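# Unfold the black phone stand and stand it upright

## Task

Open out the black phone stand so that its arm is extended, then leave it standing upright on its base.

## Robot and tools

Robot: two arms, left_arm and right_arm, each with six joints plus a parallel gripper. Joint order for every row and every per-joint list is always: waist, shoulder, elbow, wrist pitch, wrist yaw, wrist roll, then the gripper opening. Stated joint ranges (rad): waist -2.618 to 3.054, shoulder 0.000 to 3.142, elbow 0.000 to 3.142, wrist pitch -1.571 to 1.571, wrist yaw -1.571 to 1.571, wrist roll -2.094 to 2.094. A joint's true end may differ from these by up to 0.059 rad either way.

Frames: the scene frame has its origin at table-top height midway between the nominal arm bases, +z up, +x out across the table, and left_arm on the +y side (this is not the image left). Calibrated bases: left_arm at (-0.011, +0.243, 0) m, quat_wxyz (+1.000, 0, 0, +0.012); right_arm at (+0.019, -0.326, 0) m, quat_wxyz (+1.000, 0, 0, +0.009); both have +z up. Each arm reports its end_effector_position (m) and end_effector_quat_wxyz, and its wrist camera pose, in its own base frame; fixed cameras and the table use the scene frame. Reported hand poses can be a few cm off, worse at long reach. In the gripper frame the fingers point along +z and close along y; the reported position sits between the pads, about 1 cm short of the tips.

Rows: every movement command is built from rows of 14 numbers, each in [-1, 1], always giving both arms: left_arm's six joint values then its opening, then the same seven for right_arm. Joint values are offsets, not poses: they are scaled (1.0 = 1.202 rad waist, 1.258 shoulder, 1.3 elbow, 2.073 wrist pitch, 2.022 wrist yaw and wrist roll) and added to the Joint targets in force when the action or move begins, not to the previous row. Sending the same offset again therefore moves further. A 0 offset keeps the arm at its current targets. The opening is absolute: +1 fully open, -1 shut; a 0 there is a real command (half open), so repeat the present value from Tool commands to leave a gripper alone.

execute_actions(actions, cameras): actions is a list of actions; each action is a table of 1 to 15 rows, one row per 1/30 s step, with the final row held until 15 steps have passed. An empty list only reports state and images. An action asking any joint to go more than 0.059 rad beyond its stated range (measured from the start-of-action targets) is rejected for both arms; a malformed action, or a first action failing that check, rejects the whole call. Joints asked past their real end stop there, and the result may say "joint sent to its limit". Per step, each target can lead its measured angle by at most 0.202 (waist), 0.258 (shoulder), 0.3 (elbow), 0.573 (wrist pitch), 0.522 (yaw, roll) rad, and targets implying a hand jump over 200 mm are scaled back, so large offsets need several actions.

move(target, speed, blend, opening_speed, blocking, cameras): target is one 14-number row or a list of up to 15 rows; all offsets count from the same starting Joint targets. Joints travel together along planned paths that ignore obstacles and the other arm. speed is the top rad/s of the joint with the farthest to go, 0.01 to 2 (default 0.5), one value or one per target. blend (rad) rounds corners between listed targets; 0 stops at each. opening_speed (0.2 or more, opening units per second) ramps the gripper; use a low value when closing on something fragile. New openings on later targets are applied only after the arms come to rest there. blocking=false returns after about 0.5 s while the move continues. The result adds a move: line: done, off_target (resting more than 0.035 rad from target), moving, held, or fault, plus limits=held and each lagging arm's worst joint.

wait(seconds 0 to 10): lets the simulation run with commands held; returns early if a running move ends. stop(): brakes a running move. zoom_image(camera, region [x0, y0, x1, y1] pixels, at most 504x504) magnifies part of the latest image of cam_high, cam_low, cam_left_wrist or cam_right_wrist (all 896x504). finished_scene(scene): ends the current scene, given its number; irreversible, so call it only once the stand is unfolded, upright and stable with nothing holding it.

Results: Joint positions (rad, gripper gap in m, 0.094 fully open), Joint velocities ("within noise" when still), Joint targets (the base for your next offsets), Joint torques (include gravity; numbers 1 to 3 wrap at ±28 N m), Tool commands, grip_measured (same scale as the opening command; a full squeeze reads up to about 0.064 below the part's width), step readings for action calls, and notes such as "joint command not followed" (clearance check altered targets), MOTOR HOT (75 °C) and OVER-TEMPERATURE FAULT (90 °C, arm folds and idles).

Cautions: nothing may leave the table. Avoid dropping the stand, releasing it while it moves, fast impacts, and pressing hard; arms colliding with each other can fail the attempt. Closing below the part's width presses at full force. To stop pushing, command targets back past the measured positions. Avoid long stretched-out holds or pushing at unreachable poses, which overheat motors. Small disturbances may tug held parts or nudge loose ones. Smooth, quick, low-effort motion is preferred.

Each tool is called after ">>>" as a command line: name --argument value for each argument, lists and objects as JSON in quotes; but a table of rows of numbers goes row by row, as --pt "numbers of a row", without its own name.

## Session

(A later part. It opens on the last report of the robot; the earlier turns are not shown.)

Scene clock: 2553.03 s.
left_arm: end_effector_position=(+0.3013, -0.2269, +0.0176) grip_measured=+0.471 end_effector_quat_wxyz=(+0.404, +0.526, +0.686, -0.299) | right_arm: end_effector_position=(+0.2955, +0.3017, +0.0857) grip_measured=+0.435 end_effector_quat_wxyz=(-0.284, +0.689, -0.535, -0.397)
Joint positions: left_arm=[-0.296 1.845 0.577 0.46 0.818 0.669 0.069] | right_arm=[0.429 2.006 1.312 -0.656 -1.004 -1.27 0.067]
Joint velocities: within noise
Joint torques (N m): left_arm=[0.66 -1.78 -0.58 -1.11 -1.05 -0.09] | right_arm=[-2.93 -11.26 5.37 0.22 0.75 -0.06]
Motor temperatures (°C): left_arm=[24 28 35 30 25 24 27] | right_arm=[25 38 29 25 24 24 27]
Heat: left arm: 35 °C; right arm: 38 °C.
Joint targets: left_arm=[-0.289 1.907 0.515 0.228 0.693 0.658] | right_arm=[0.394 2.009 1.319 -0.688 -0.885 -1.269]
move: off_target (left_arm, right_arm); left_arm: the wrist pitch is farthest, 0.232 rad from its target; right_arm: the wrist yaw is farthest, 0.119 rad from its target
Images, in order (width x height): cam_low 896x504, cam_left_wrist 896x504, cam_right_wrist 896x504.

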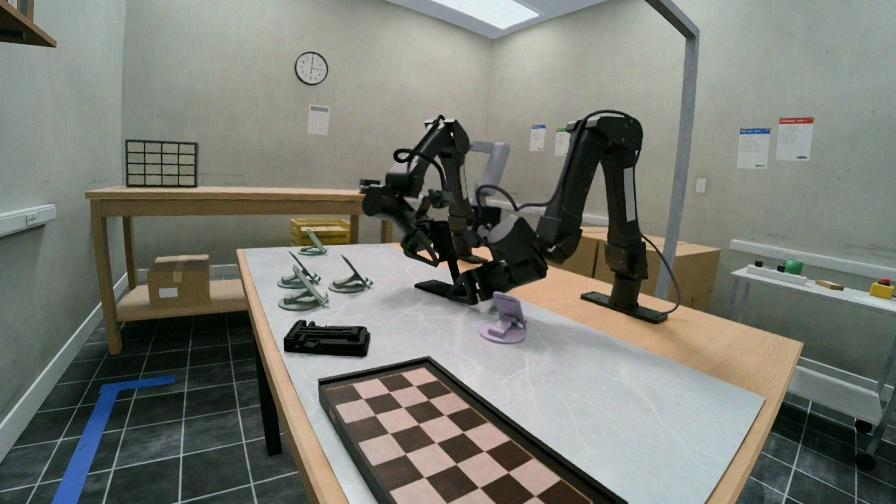

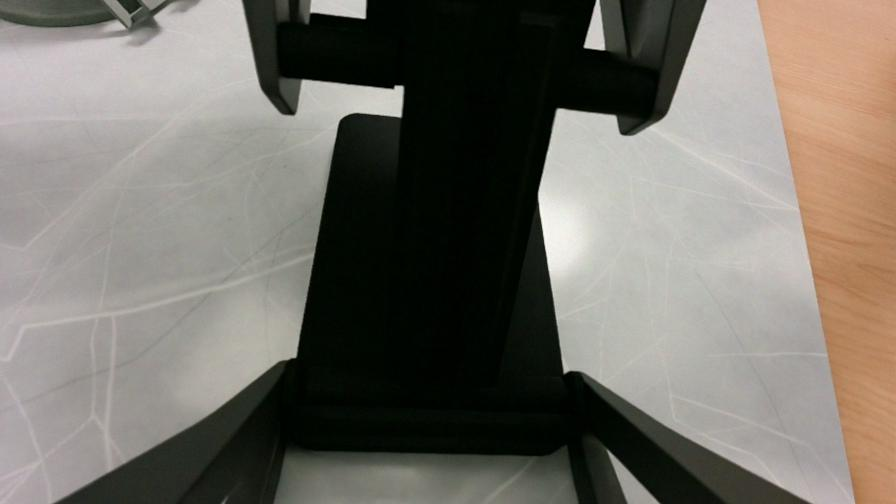

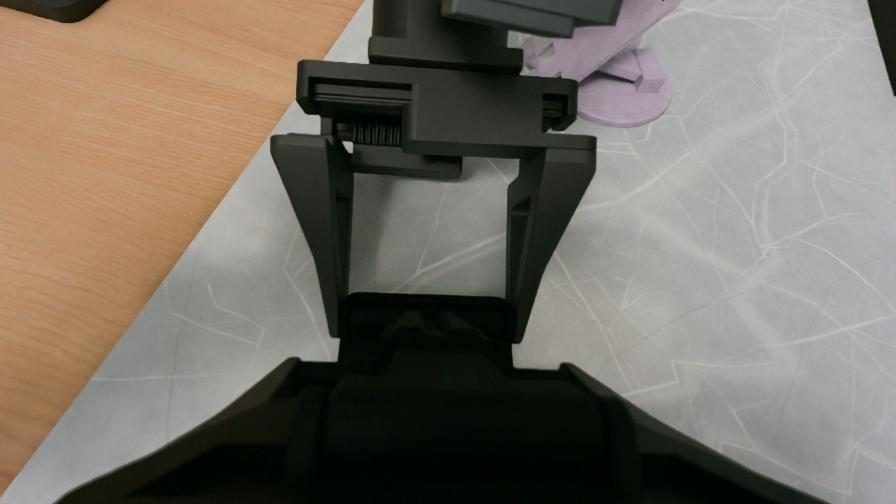

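>>> zoom_image --camera "cam_low" --region '[400, 210, 480, 310]'

>>> zoom_image --camera "cam_right_wrist" --region '[200, 240, 700, 504]'

Scaled by 5.040.

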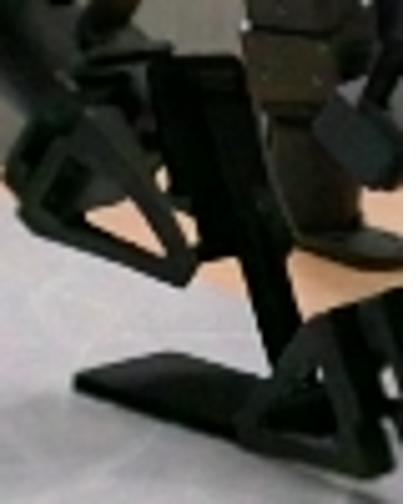

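Scaled by 1.008.

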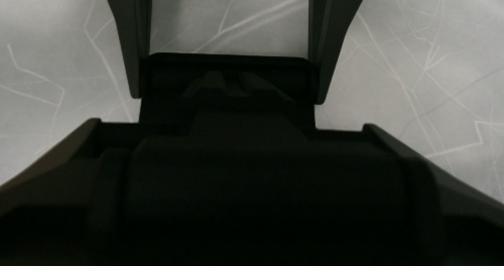

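>>> move --target '[0,0,0,0,0,0,0.2, 0.0233,-0.0111,0.0577,-0.0945,0.1533,-0.0223,0.3]' --speed 0.12 --cameras '["cam_left_wrist","cam_right_wrist","cam_low"]'

>>> zoom_image --camera "cam_low" --region '[400, 210, 480, 310]'

Scene clock: 2573.33 s.
left_arm: end_effector_position=(+0.3013, -0.2269, +0.0176) grip_measured=+0.471 end_effector_quat_wxyz=(+0.404, +0.526, +0.686, -0.299) | right_arm: end_effector_position=(+0.3027, +0.2726, +0.0732) grip_measured=+0.435 end_effector_quat_wxyz=(-0.206, +0.734, -0.578, -0.291)
Joint positions: left_arm=[-0.296 1.845 0.577 0.46 0.818 0.669 0.069] | right_arm=[0.438 1.98 1.396 -0.853 -0.719 -1.318 0.067]
Joint velocities: within noise
Joint torques (N m): left_arm=[0.72 -1.76 -0.54 -1.11 -1.04 -0.1] | right_arm=[-1.25 -10.19 4.64 0.2 1.15 -0.03]
Motor temperatures (°C): left_arm=[24 28 33 30 26 24 27] | right_arm=[26 39 29 25 24 24 28]
Heat: left arm: 33 °C; right arm: 39 °C.
Joint targets: left_arm=[-0.289 1.907 0.515 0.228 0.694 0.658] | right_arm=[0.423 1.995 1.394 -0.884 -0.575 -1.314]
move: off_target (left_arm, right_arm); left_arm: the wrist pitch is farthest, 0.232 rad from its target; right_arm: the wrist yaw is farthest, 0.144 rad from its target
Images, in order (width x height): cam_low 896x504, cam_left_wrist 896x504, cam_right_wrist 896x504.

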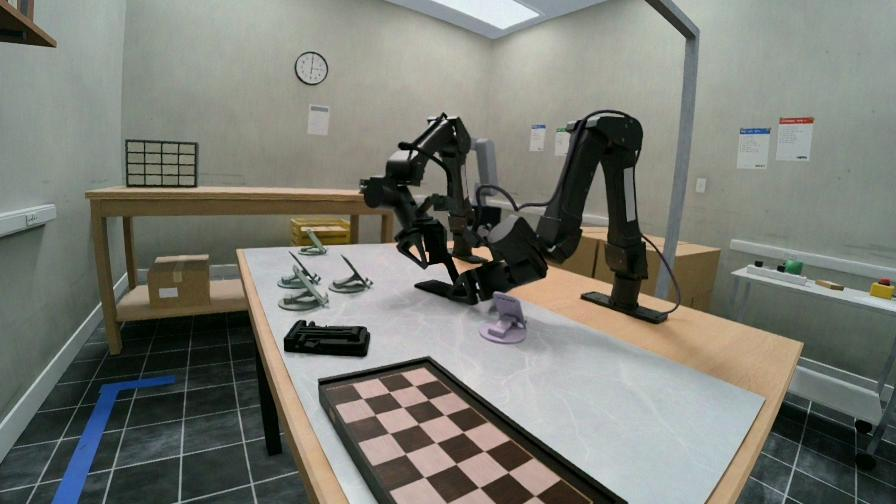

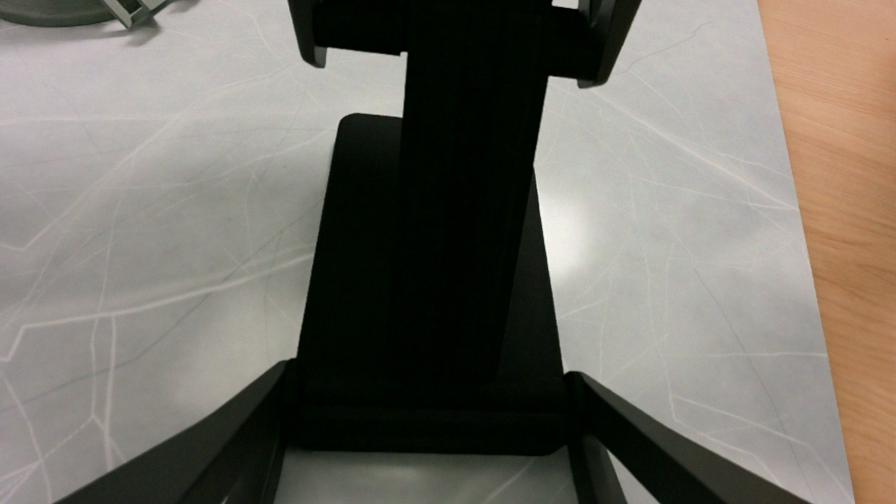

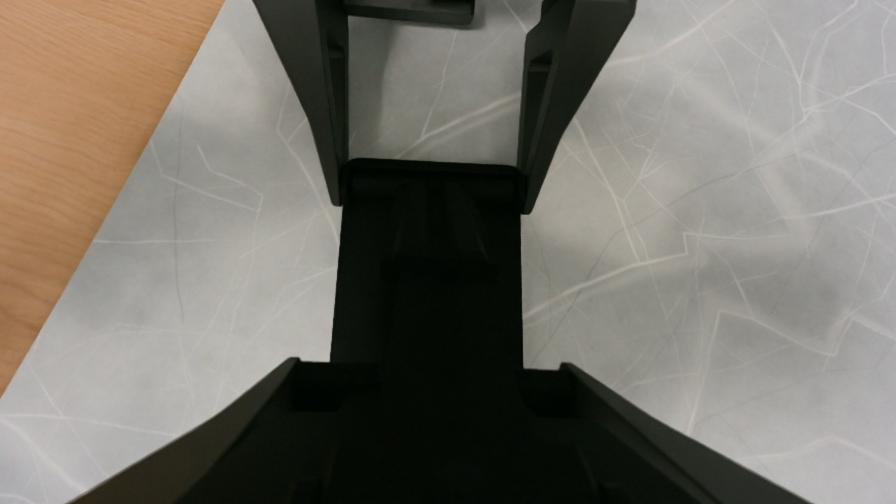

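Scaled by 5.040.

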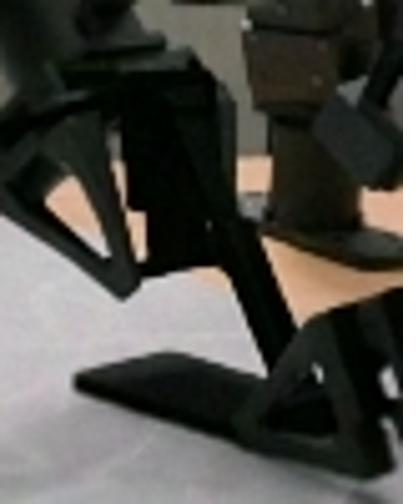

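>>> move --target '[0.0092,0.02,-0.04,-0.0733,-0.0485,0,0.2, 0.02,-0.0318,0.11,-0.0791,0.1518,-0.0074,0.3]' --speed 0.12 --cameras '["cam_left_wrist","cam_right_wrist","cam_low"]'

>>> zoom_image --camera "cam_low" --region '[400, 210, 480, 310]'

Scene clock: 2601.03 s.
left_arm: end_effector_position=(+0.2985, -0.2255, +0.0144) grip_measured=+0.471 end_effector_quat_wxyz=(+0.398, +0.525, +0.690, -0.299) | right_arm: end_effector_position=(+0.3123, +0.2409, +0.0767) grip_measured=+0.435 end_effector_quat_wxyz=(-0.120, +0.771, -0.602, -0.167)
Joint positions: left_arm=[-0.296 1.845 0.57 0.451 0.813 0.671 0.069] | right_arm=[0.475 1.968 1.519 -1.04 -0.406 -1.324 0.067]
Joint velocities: within noise
Joint torques (N m): left_arm=[1.77 0.46 -4.38 -2.56 -2.08 -0.1] | right_arm=[-2.1 -12.93 6.6 0.29 1.23 -0.08]
Motor temperatures (°C): left_arm=[24 27 33 31 26 24 27] | right_arm=[26 41 30 25 25 24 28]
Heat: left arm: 33 °C; right arm: 41 °C.
Joint targets: left_arm=[-0.278 1.932 0.463 0.076 0.596 0.658] | right_arm=[0.447 1.955 1.537 -1.048 -0.268 -1.329]
move: off_target (left_arm, right_arm); left_arm: the wrist pitch is farthest, 0.375 rad from its target; right_arm: the wrist yaw is farthest, 0.138 rad from its target
Images, in order (width x height): cam_low 896x504, cam_left_wrist 896x504, cam_right_wrist 896x504.

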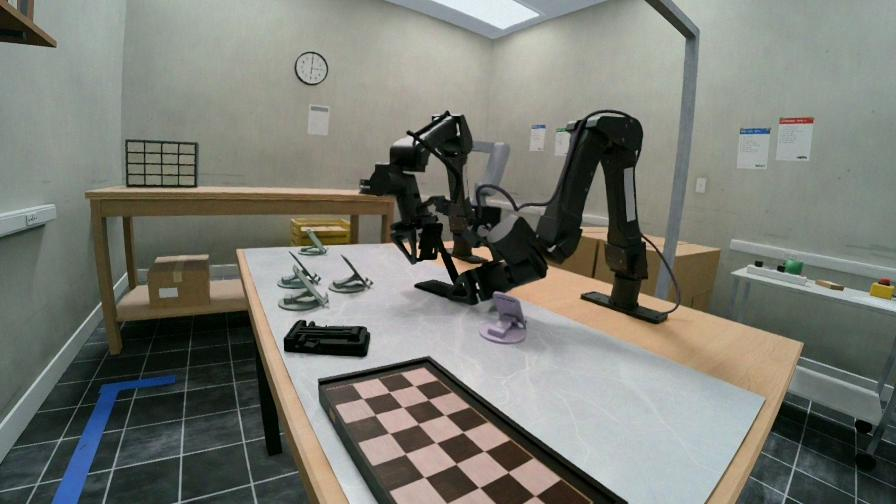

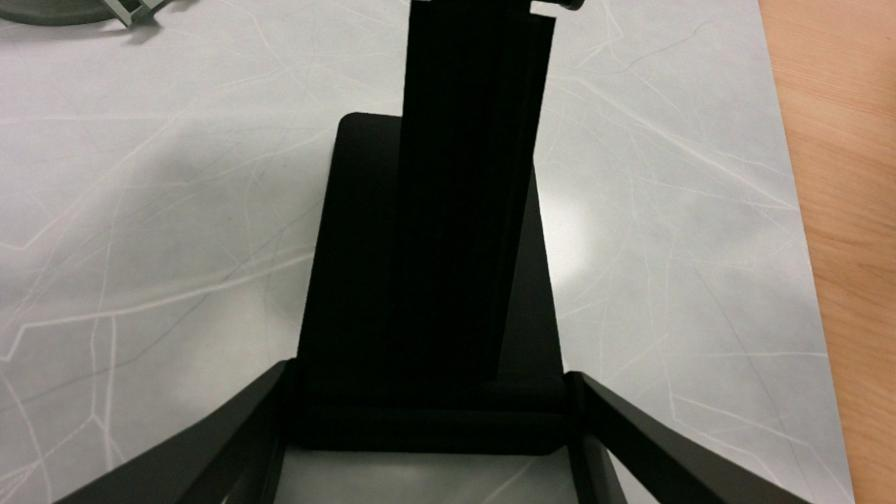

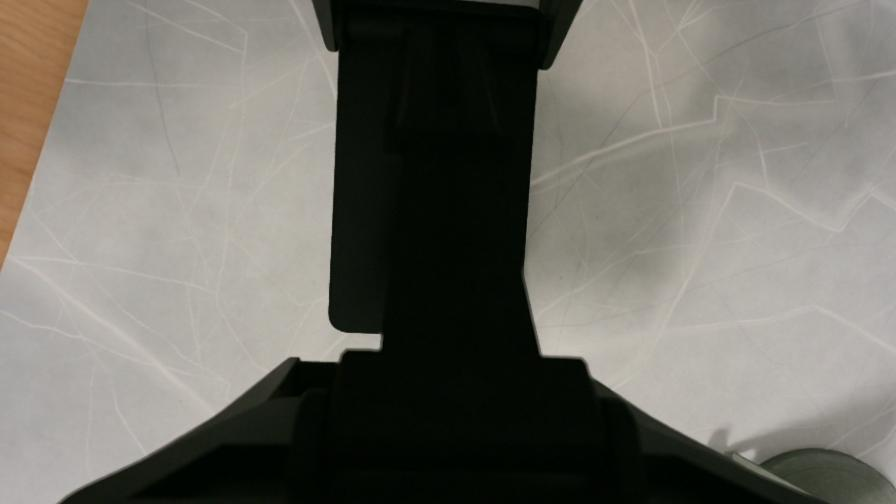

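Scaled by 5.040.

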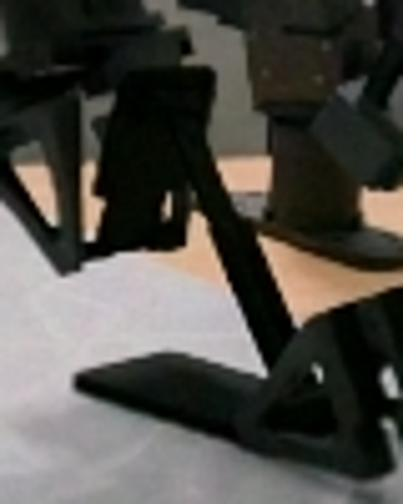

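>>> zoom_image --camera "cam_low" --region '[270, 230, 380, 320]'

>>> zoom_image --camera "cam_low" --region '[470, 280, 540, 350]'

Scaled by 4.582.

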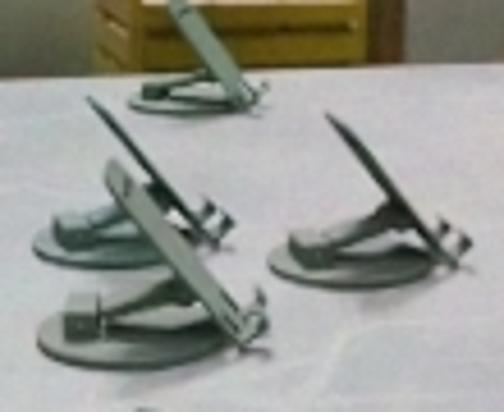

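Scaled by 7.200.

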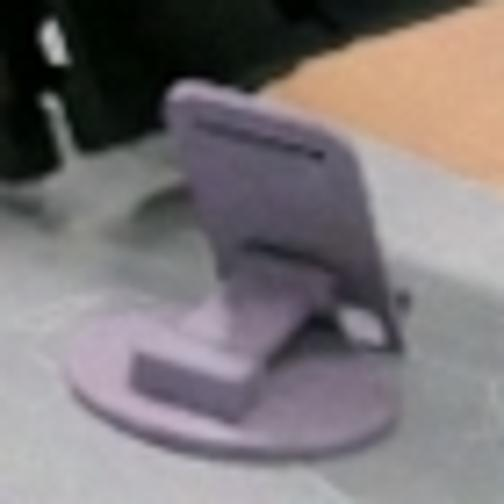

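>>> move --target '[0,0,0,0,0,0,0.2, 0.0283,0.0099,0.0854,-0.0936,0.1424,0.0059,0.3]' --speed 0.12 --cameras '["cam_left_wrist","cam_right_wrist","cam_low"]'

>>> zoom_image --camera "cam_low" --region '[390, 210, 480, 310]'

Scene clock: 2628.10 s.
left_arm: end_effector_position=(+0.2985, -0.2255, +0.0144) grip_measured=+0.471 end_effector_quat_wxyz=(+0.398, +0.525, +0.690, -0.299) | right_arm: end_effector_position=(+0.3192, +0.2113, +0.0887) grip_measured=+0.435 end_effector_quat_wxyz=(-0.044, +0.789, -0.610, -0.056)
Joint positions: left_arm=[-0.296 1.845 0.57 0.451 0.813 0.671 0.069] | right_arm=[0.518 1.968 1.621 -1.187 -0.138 -1.305 0.067]
Joint velocities: within noise
Joint torques (N m): left_arm=[1.76 0.53 -4.36 -2.54 -2.09 -0.11] | right_arm=[-2.88 -11.43 7.12 -0.25 1.66 -0.16]
Motor temperatures (°C): left_arm=[24 27 33 36 29 24 27] | right_arm=[26 42 30 25 26 24 28]
Heat: left arm: 36 °C; right arm: 42 °C.
Joint targets: left_arm=[-0.278 1.932 0.463 0.076 0.596 0.658] | right_arm=[0.480 1.968 1.648 -1.242 0.019 -1.317]
move: off_target (left_arm, right_arm); left_arm: the wrist pitch is farthest, 0.375 rad from its target; right_arm: the wrist yaw is farthest, 0.158 rad from its target
Images, in order (width x height): cam_low 896x504, cam_left_wrist 896x504, cam_right_wrist 896x504.

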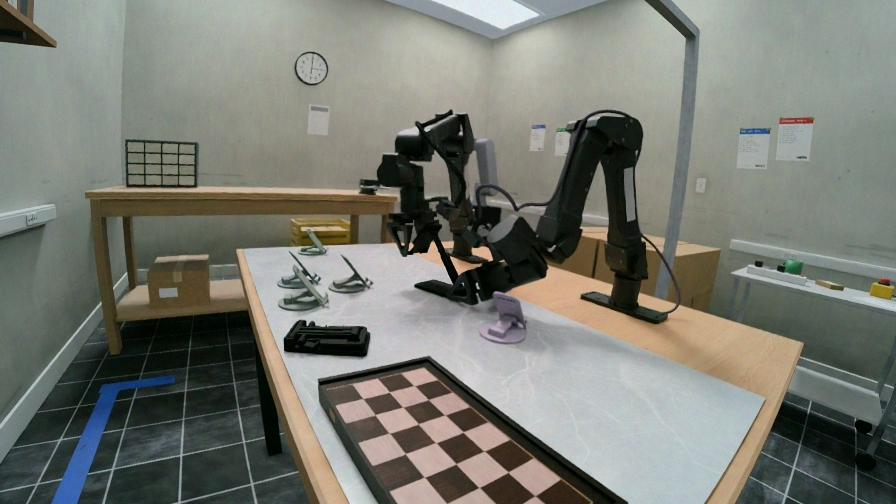

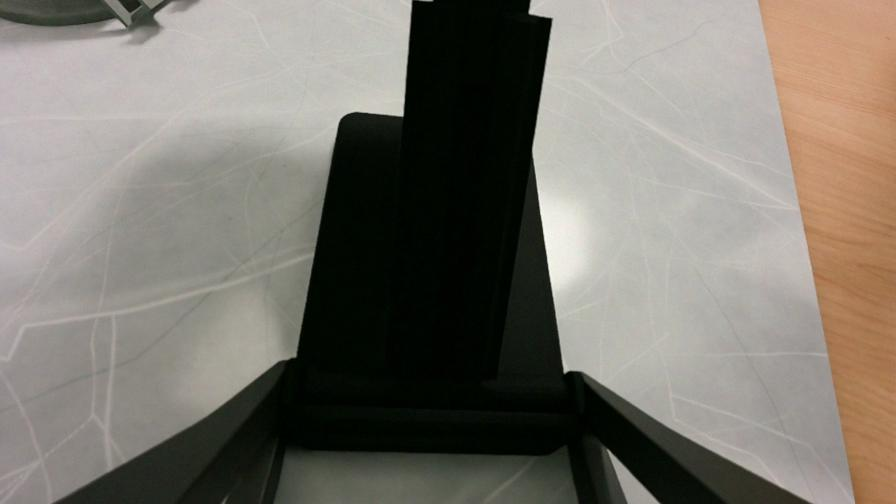

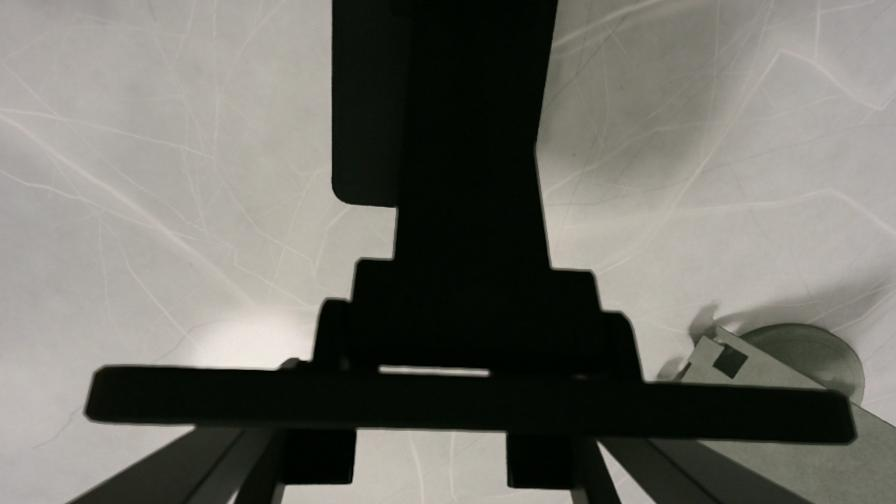

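Scaled by 5.040.

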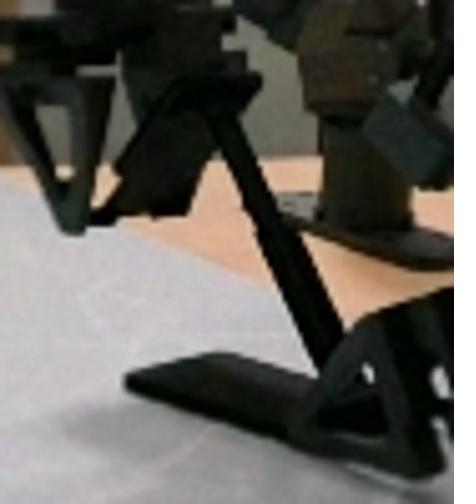

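>>> move --target '[-0.0225,-0.0501,0.1,0.1833,0.1212,0,0.2, 0.0316,0,-0.0208,0.0265,-0.0776,0.0059,0.3]' --speed 0.15 --cameras '["cam_left_wrist","cam_right_wrist","cam_low"]'

>>> zoom_image --camera "cam_low" --region '[390, 210, 480, 310]'

Scene clock: 2638.43 s.
left_arm: end_effector_position=(+0.3026, -0.2294, +0.0206) grip_measured=+0.471 end_effector_quat_wxyz=(+0.409, +0.527, +0.681, -0.301) | right_arm: end_effector_position=(+0.3181, +0.2131, +0.0889) grip_measured=+0.435 end_effector_quat_wxyz=(-0.045, +0.788, -0.611, -0.059)
Joint positions: left_arm=[-0.301 1.845 0.579 0.475 0.821 0.663 0.069] | right_arm=[0.521 1.968 1.621 -1.187 -0.144 -1.298 0.067]
Joint velocities: within noise
Joint torques (N m): left_arm=[-0.47 -5.07 5.23 0.97 0.57 -0.03] | right_arm=[-0.31 -11.6 4.96 0.33 -0.04 -0.09]
Motor temperatures (°C): left_arm=[24 27 33 36 30 24 27] | right_arm=[26 42 30 25 26 24 28]
Heat: left arm: 36 °C; right arm: 42 °C.
Joint targets: left_arm=[-0.305 1.869 0.593 0.456 0.841 0.658] | right_arm=[0.518 1.968 1.621 -1.187 -0.137 -1.306]
move: done
Images, in order (width x height): cam_low 896x504, cam_left_wrist 896x504, cam_right_wrist 896x504.

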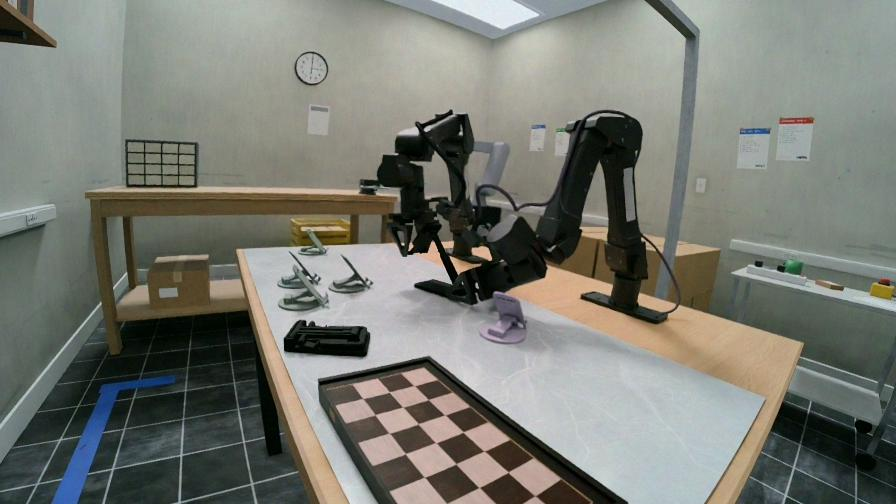

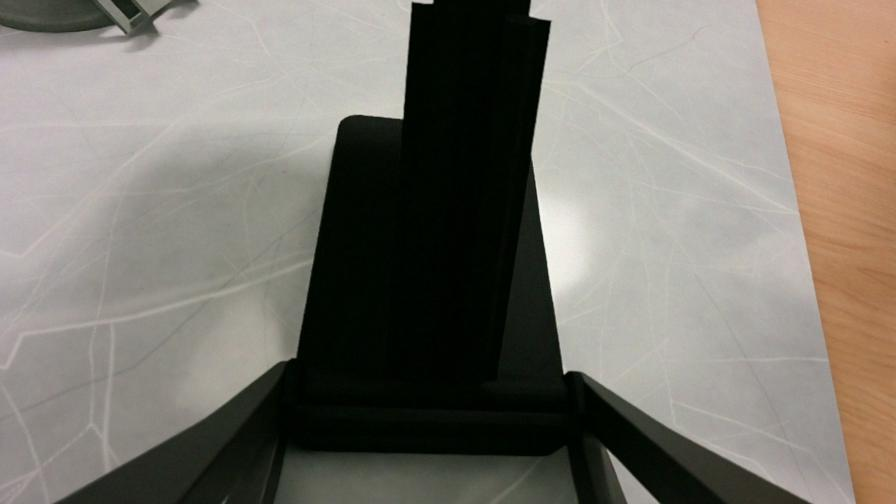

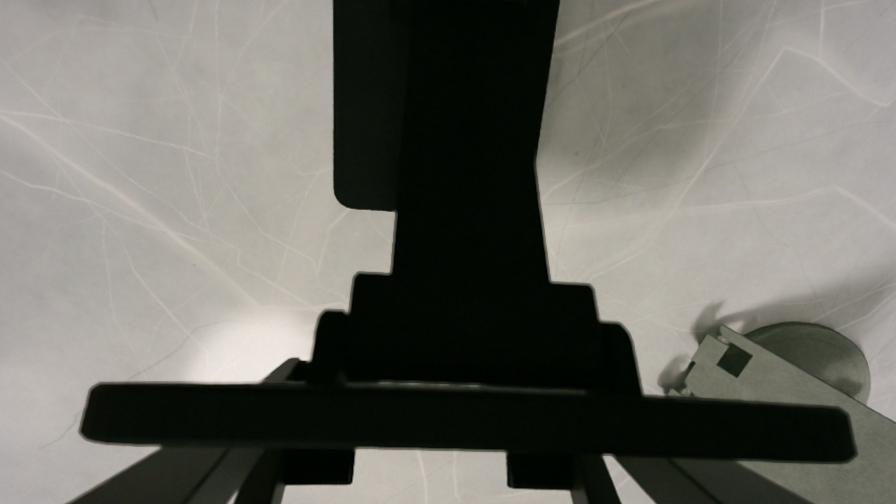

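Scaled by 5.040.

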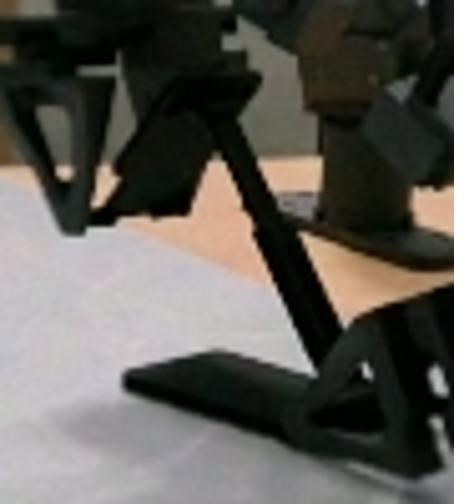

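>>> move --pt "0 0 0 0 0 0 0.2 0 0 0 0 0 0 0.85" --pt "0 0 0 0 0 0 0.2 -0.2121 -0.0056 0.1346 -0.1134 -0.1479 -0.136 0.85" --speed 0.2 --opening_speed 0.5 --cameras '["cam_left_wrist","cam_right_wrist","cam_low"]'

>>> zoom_image --camera "cam_low" --region '[390, 210, 480, 310]'

>>> zoom_image --camera "cam_right_wrist" --region '[250, 60, 650, 460]'

Scene clock: 2657.00 s.
left_arm: end_effector_position=(+0.3024, -0.2294, +0.0203) grip_measured=+0.471 end_effector_quat_wxyz=(+0.408, +0.527, +0.682, -0.301) | right_arm: end_effector_position=(+0.3358, +0.1677, +0.1398) grip_measured=+0.849 end_effector_quat_wxyz=(-0.116, +0.776, -0.596, -0.171)
Joint positions: left_arm=[-0.301 1.847 0.579 0.475 0.822 0.661 0.069] | right_arm=[0.267 1.968 1.771 -1.398 -0.416 -1.569 0.087]
Joint velocities: within noise
Joint torques (N m): left_arm=[-0.49 -5.18 5.18 0.98 0.54 -0.02] | right_arm=[-0.51 -12.46 6.87 -0.03 -0.47 -0.1]
Motor temperatures (°C): left_arm=[24 28 33 33 28 24 27] | right_arm=[25 42 30 25 25 24 28]
Heat: left arm: 33 °C; right arm: 42 °C.
Joint targets: left_arm=[-0.305 1.869 0.593 0.456 0.841 0.658] | right_arm=[0.263 1.961 1.796 -1.422 -0.436 -1.581]
move: done
Images, in order (width x height): cam_low 896x504, cam_left_wrist 896x504, cam_right_wrist 896x504.

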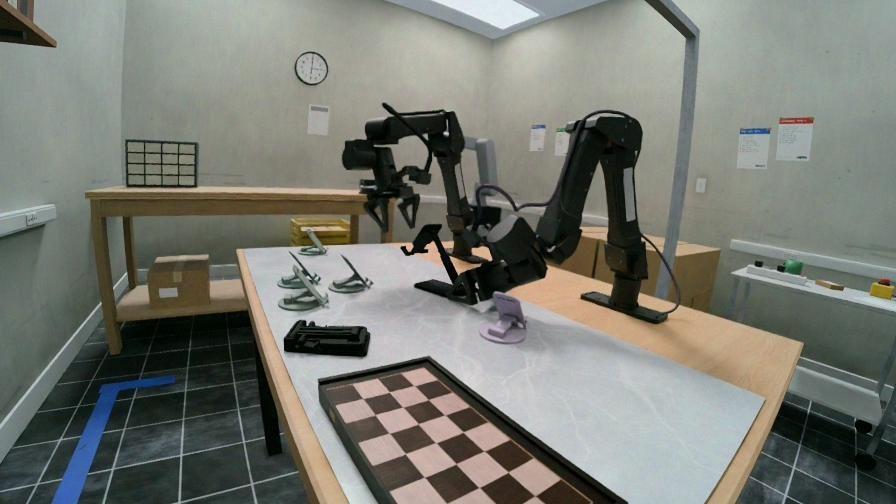

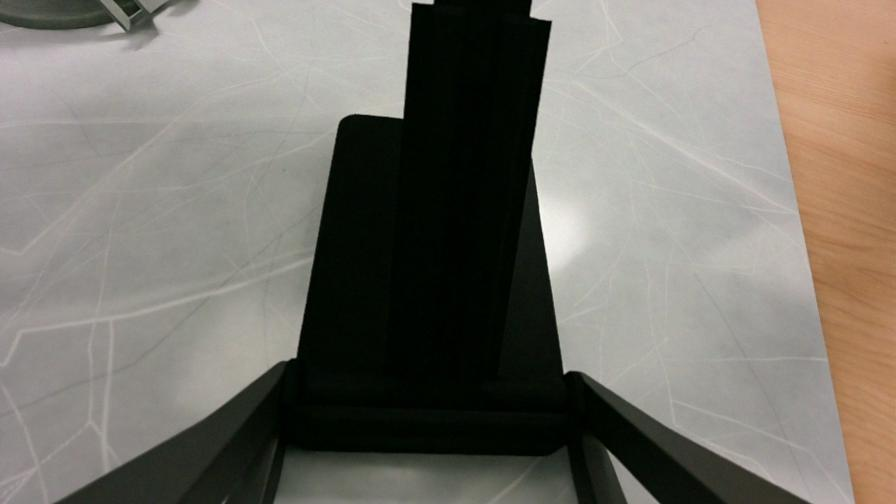

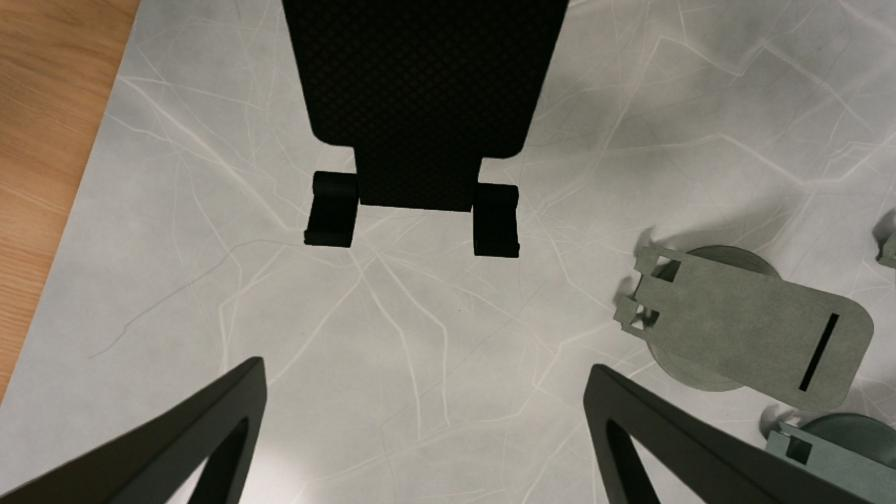

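Scaled by 5.040.

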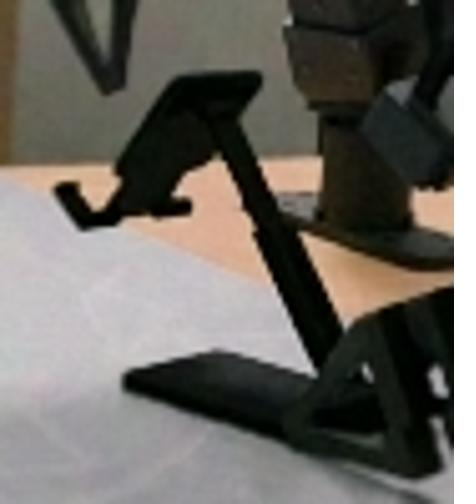

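Scaled by 1.260.

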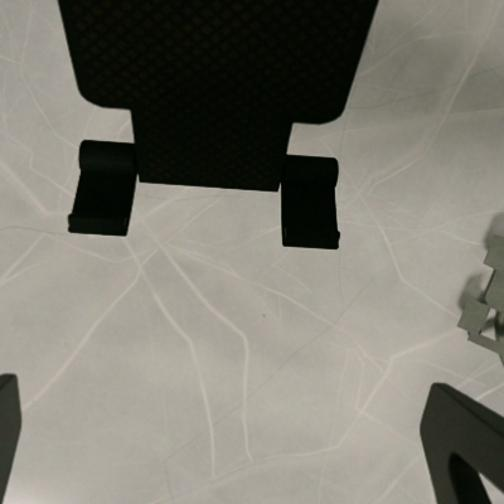

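>>> move --target '[0,0,0,0,0,0,0.2, 0.0462,-0.0024,0.0412,-0.0121,-0.1123,0.0321,0.85]' --speed 0.4 --cameras '["cam_right_wrist","cam_low"]'

>>> zoom_image --camera "cam_low" --region '[380, 180, 500, 310]'

Scene clock: 2676.40 s.
left_arm: end_effector_position=(+0.3024, -0.2294, +0.0203) grip_measured=+0.471 end_effector_quat_wxyz=(+0.408, +0.527, +0.682, -0.301) | right_arm: end_effector_position=(+0.3222, +0.2176, +0.1733) grip_measured=+0.849 end_effector_quat_wxyz=(-0.181, +0.755, -0.574, -0.258)
Joint positions: left_arm=[-0.301 1.847 0.579 0.475 0.822 0.661 0.069] | right_arm=[0.314 1.968 1.824 -1.424 -0.641 -1.527 0.087]
Joint velocities: within noise
Joint torques (N m): left_arm=[-0.47 -5.12 5.23 0.98 0.54 -0.01] | right_arm=[0.47 -12.62 6.97 0.03 -0.59 0.16]
Motor temperatures (°C): left_arm=[24 28 33 32 27 24 27] | right_arm=[25 42 31 25 25 24 27]
Heat: left arm: 33 °C; right arm: 42 °C.
Joint targets: left_arm=[-0.305 1.869 0.593 0.456 0.841 0.658] | right_arm=[0.319 1.957 1.849 -1.448 -0.664 -1.516]
move: done
Images, in order (width x height): cam_low 896x504, cam_right_wrist 896x504.

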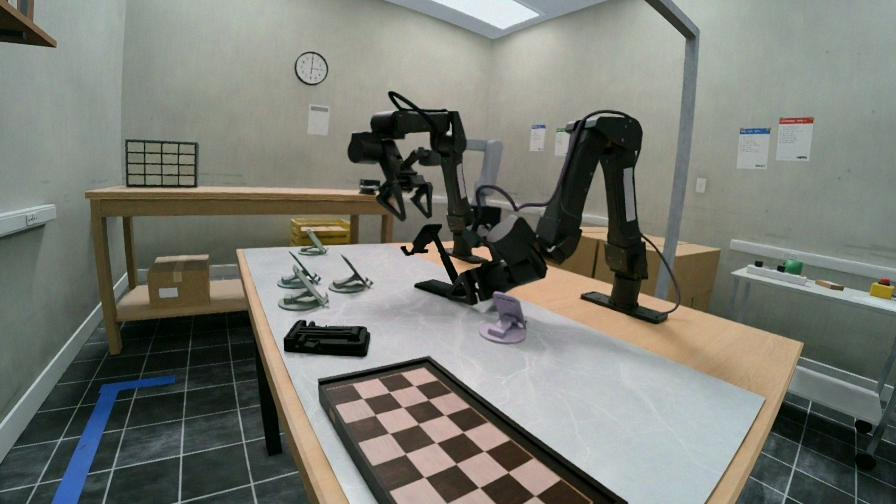

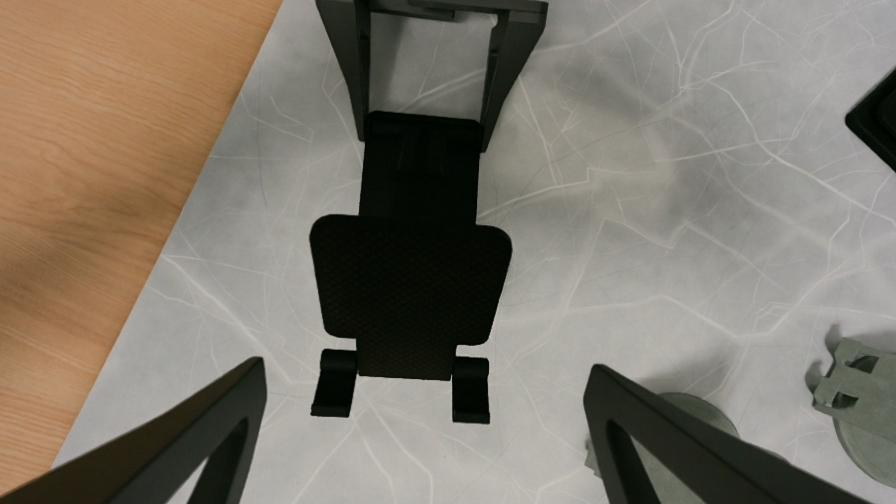

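Scaled by 3.877.

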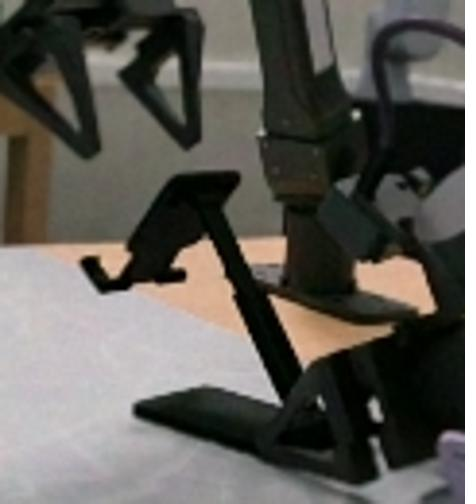

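>>> move --target '[0,0,0,0,0,0,0.2, 0.0494,-0.0024,-0.0979,0.0645,0.0018,0.0374,0.9]' --speed 0.3 --cameras '["cam_right_wrist","cam_low"]'

>>> zoom_image --camera "cam_low" --region '[380, 180, 500, 310]'

Scene clock: 2700.10 s.
left_arm: end_effector_position=(+0.3024, -0.2294, +0.0203) grip_measured=+0.471 end_effector_quat_wxyz=(+0.408, +0.527, +0.682, -0.301) | right_arm: end_effector_position=(+0.3124, +0.2385, +0.1525) grip_measured=+0.899 end_effector_quat_wxyz=(-0.169, +0.752, -0.578, -0.267)
Joint positions: left_arm=[-0.301 1.847 0.579 0.475 0.822 0.661 0.069] | right_arm=[0.374 1.968 1.741 -1.325 -0.642 -1.451 0.089]
Joint velocities: within noise
Joint torques (N m): left_arm=[-0.47 -5.15 5.2 0.96 0.54 -0.03] | right_arm=[0.34 -12.92 3.88 0.34 -0.53 0.1]
Motor temperatures (°C): left_arm=[24 28 33 32 27 24 27] | right_arm=[25 42 32 25 25 24 26]
Heat: left arm: 33 °C; right arm: 42 °C.
Joint targets: left_arm=[-0.305 1.869 0.593 0.456 0.841 0.658] | right_arm=[0.379 1.954 1.722 -1.314 -0.660 -1.440]
move: done
Images, in order (width x height): cam_low 896x504, cam_right_wrist 896x504.

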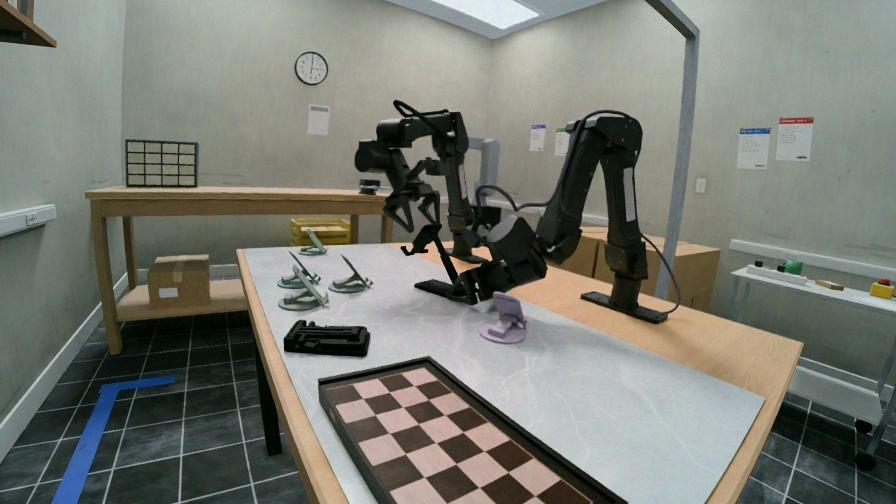

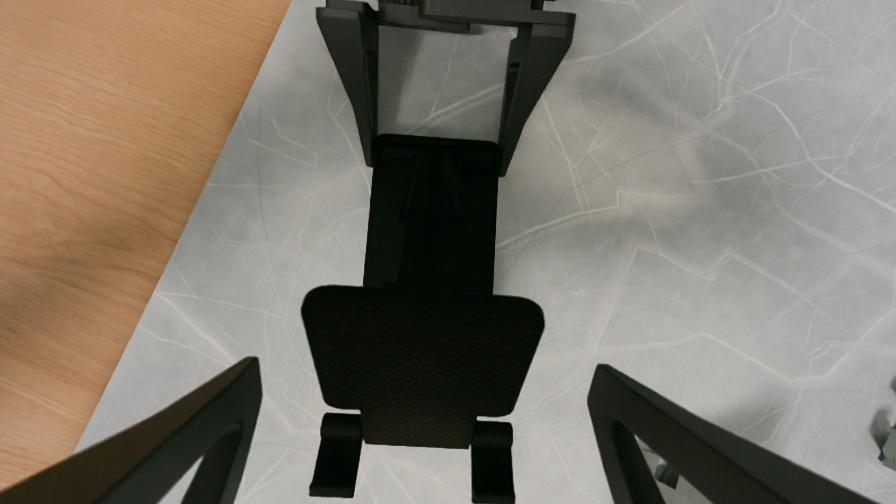

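Scaled by 3.877.

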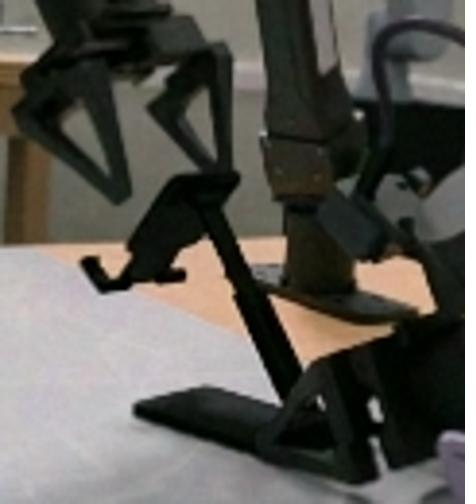

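>>> move --target '[0,0,0,0,0,0,0.2, 0.0416,0,-0.0654,0.0555,0.001,0.0247,0.85]' --speed 0.2 --cameras '["cam_right_wrist","cam_low"]'

>>> zoom_image --camera "cam_low" --region '[380, 180, 500, 310]'

Scene clock: 2716.33 s.
left_arm: end_effector_position=(+0.3024, -0.2294, +0.0203) grip_measured=+0.471 end_effector_quat_wxyz=(+0.408, +0.527, +0.682, -0.301) | right_arm: end_effector_position=(+0.3063, +0.2555, +0.1315) grip_measured=+0.851 end_effector_quat_wxyz=(-0.169, +0.754, -0.575, -0.267)
Joint positions: left_arm=[-0.301 1.847 0.579 0.475 0.822 0.661 0.069] | right_arm=[0.422 1.968 1.657 -1.21 -0.642 -1.401 0.087]
Joint velocities: within noise
Joint torques (N m): left_arm=[-0.47 -5.15 5.22 0.96 0.54 -0.02] | right_arm=[0.44 -13.01 3.78 0.47 -0.5 0.11]
Motor temperatures (°C): left_arm=[24 28 33 32 26 24 27] | right_arm=[25 43 31 25 24 24 26]
Heat: left arm: 33 °C; right arm: 43 °C.
Joint targets: left_arm=[-0.305 1.869 0.593 0.456 0.841 0.658] | right_arm=[0.429 1.954 1.637 -1.199 -0.658 -1.390]
move: done
Images, in order (width x height): cam_low 896x504, cam_right_wrist 896x504.

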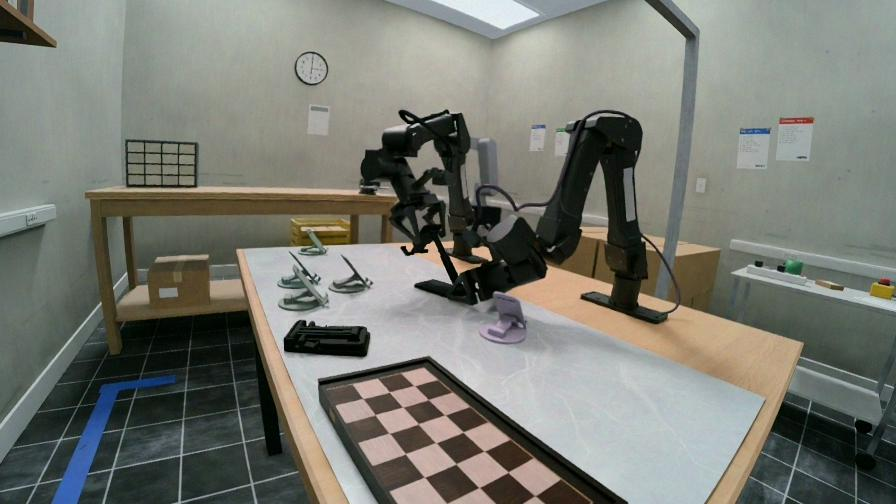

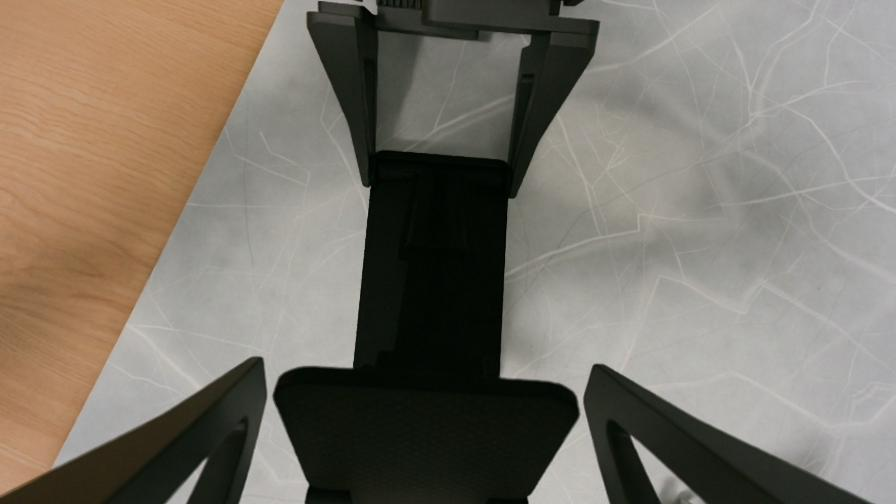

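Scaled by 3.877.

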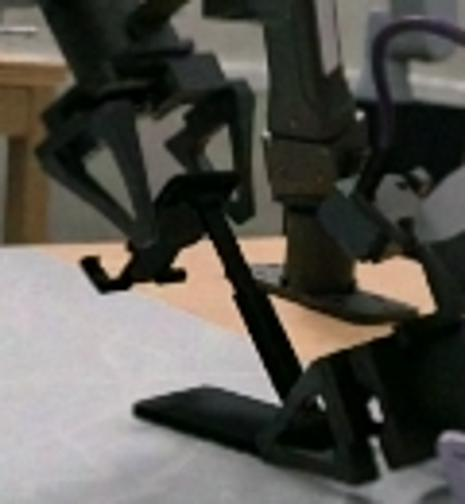

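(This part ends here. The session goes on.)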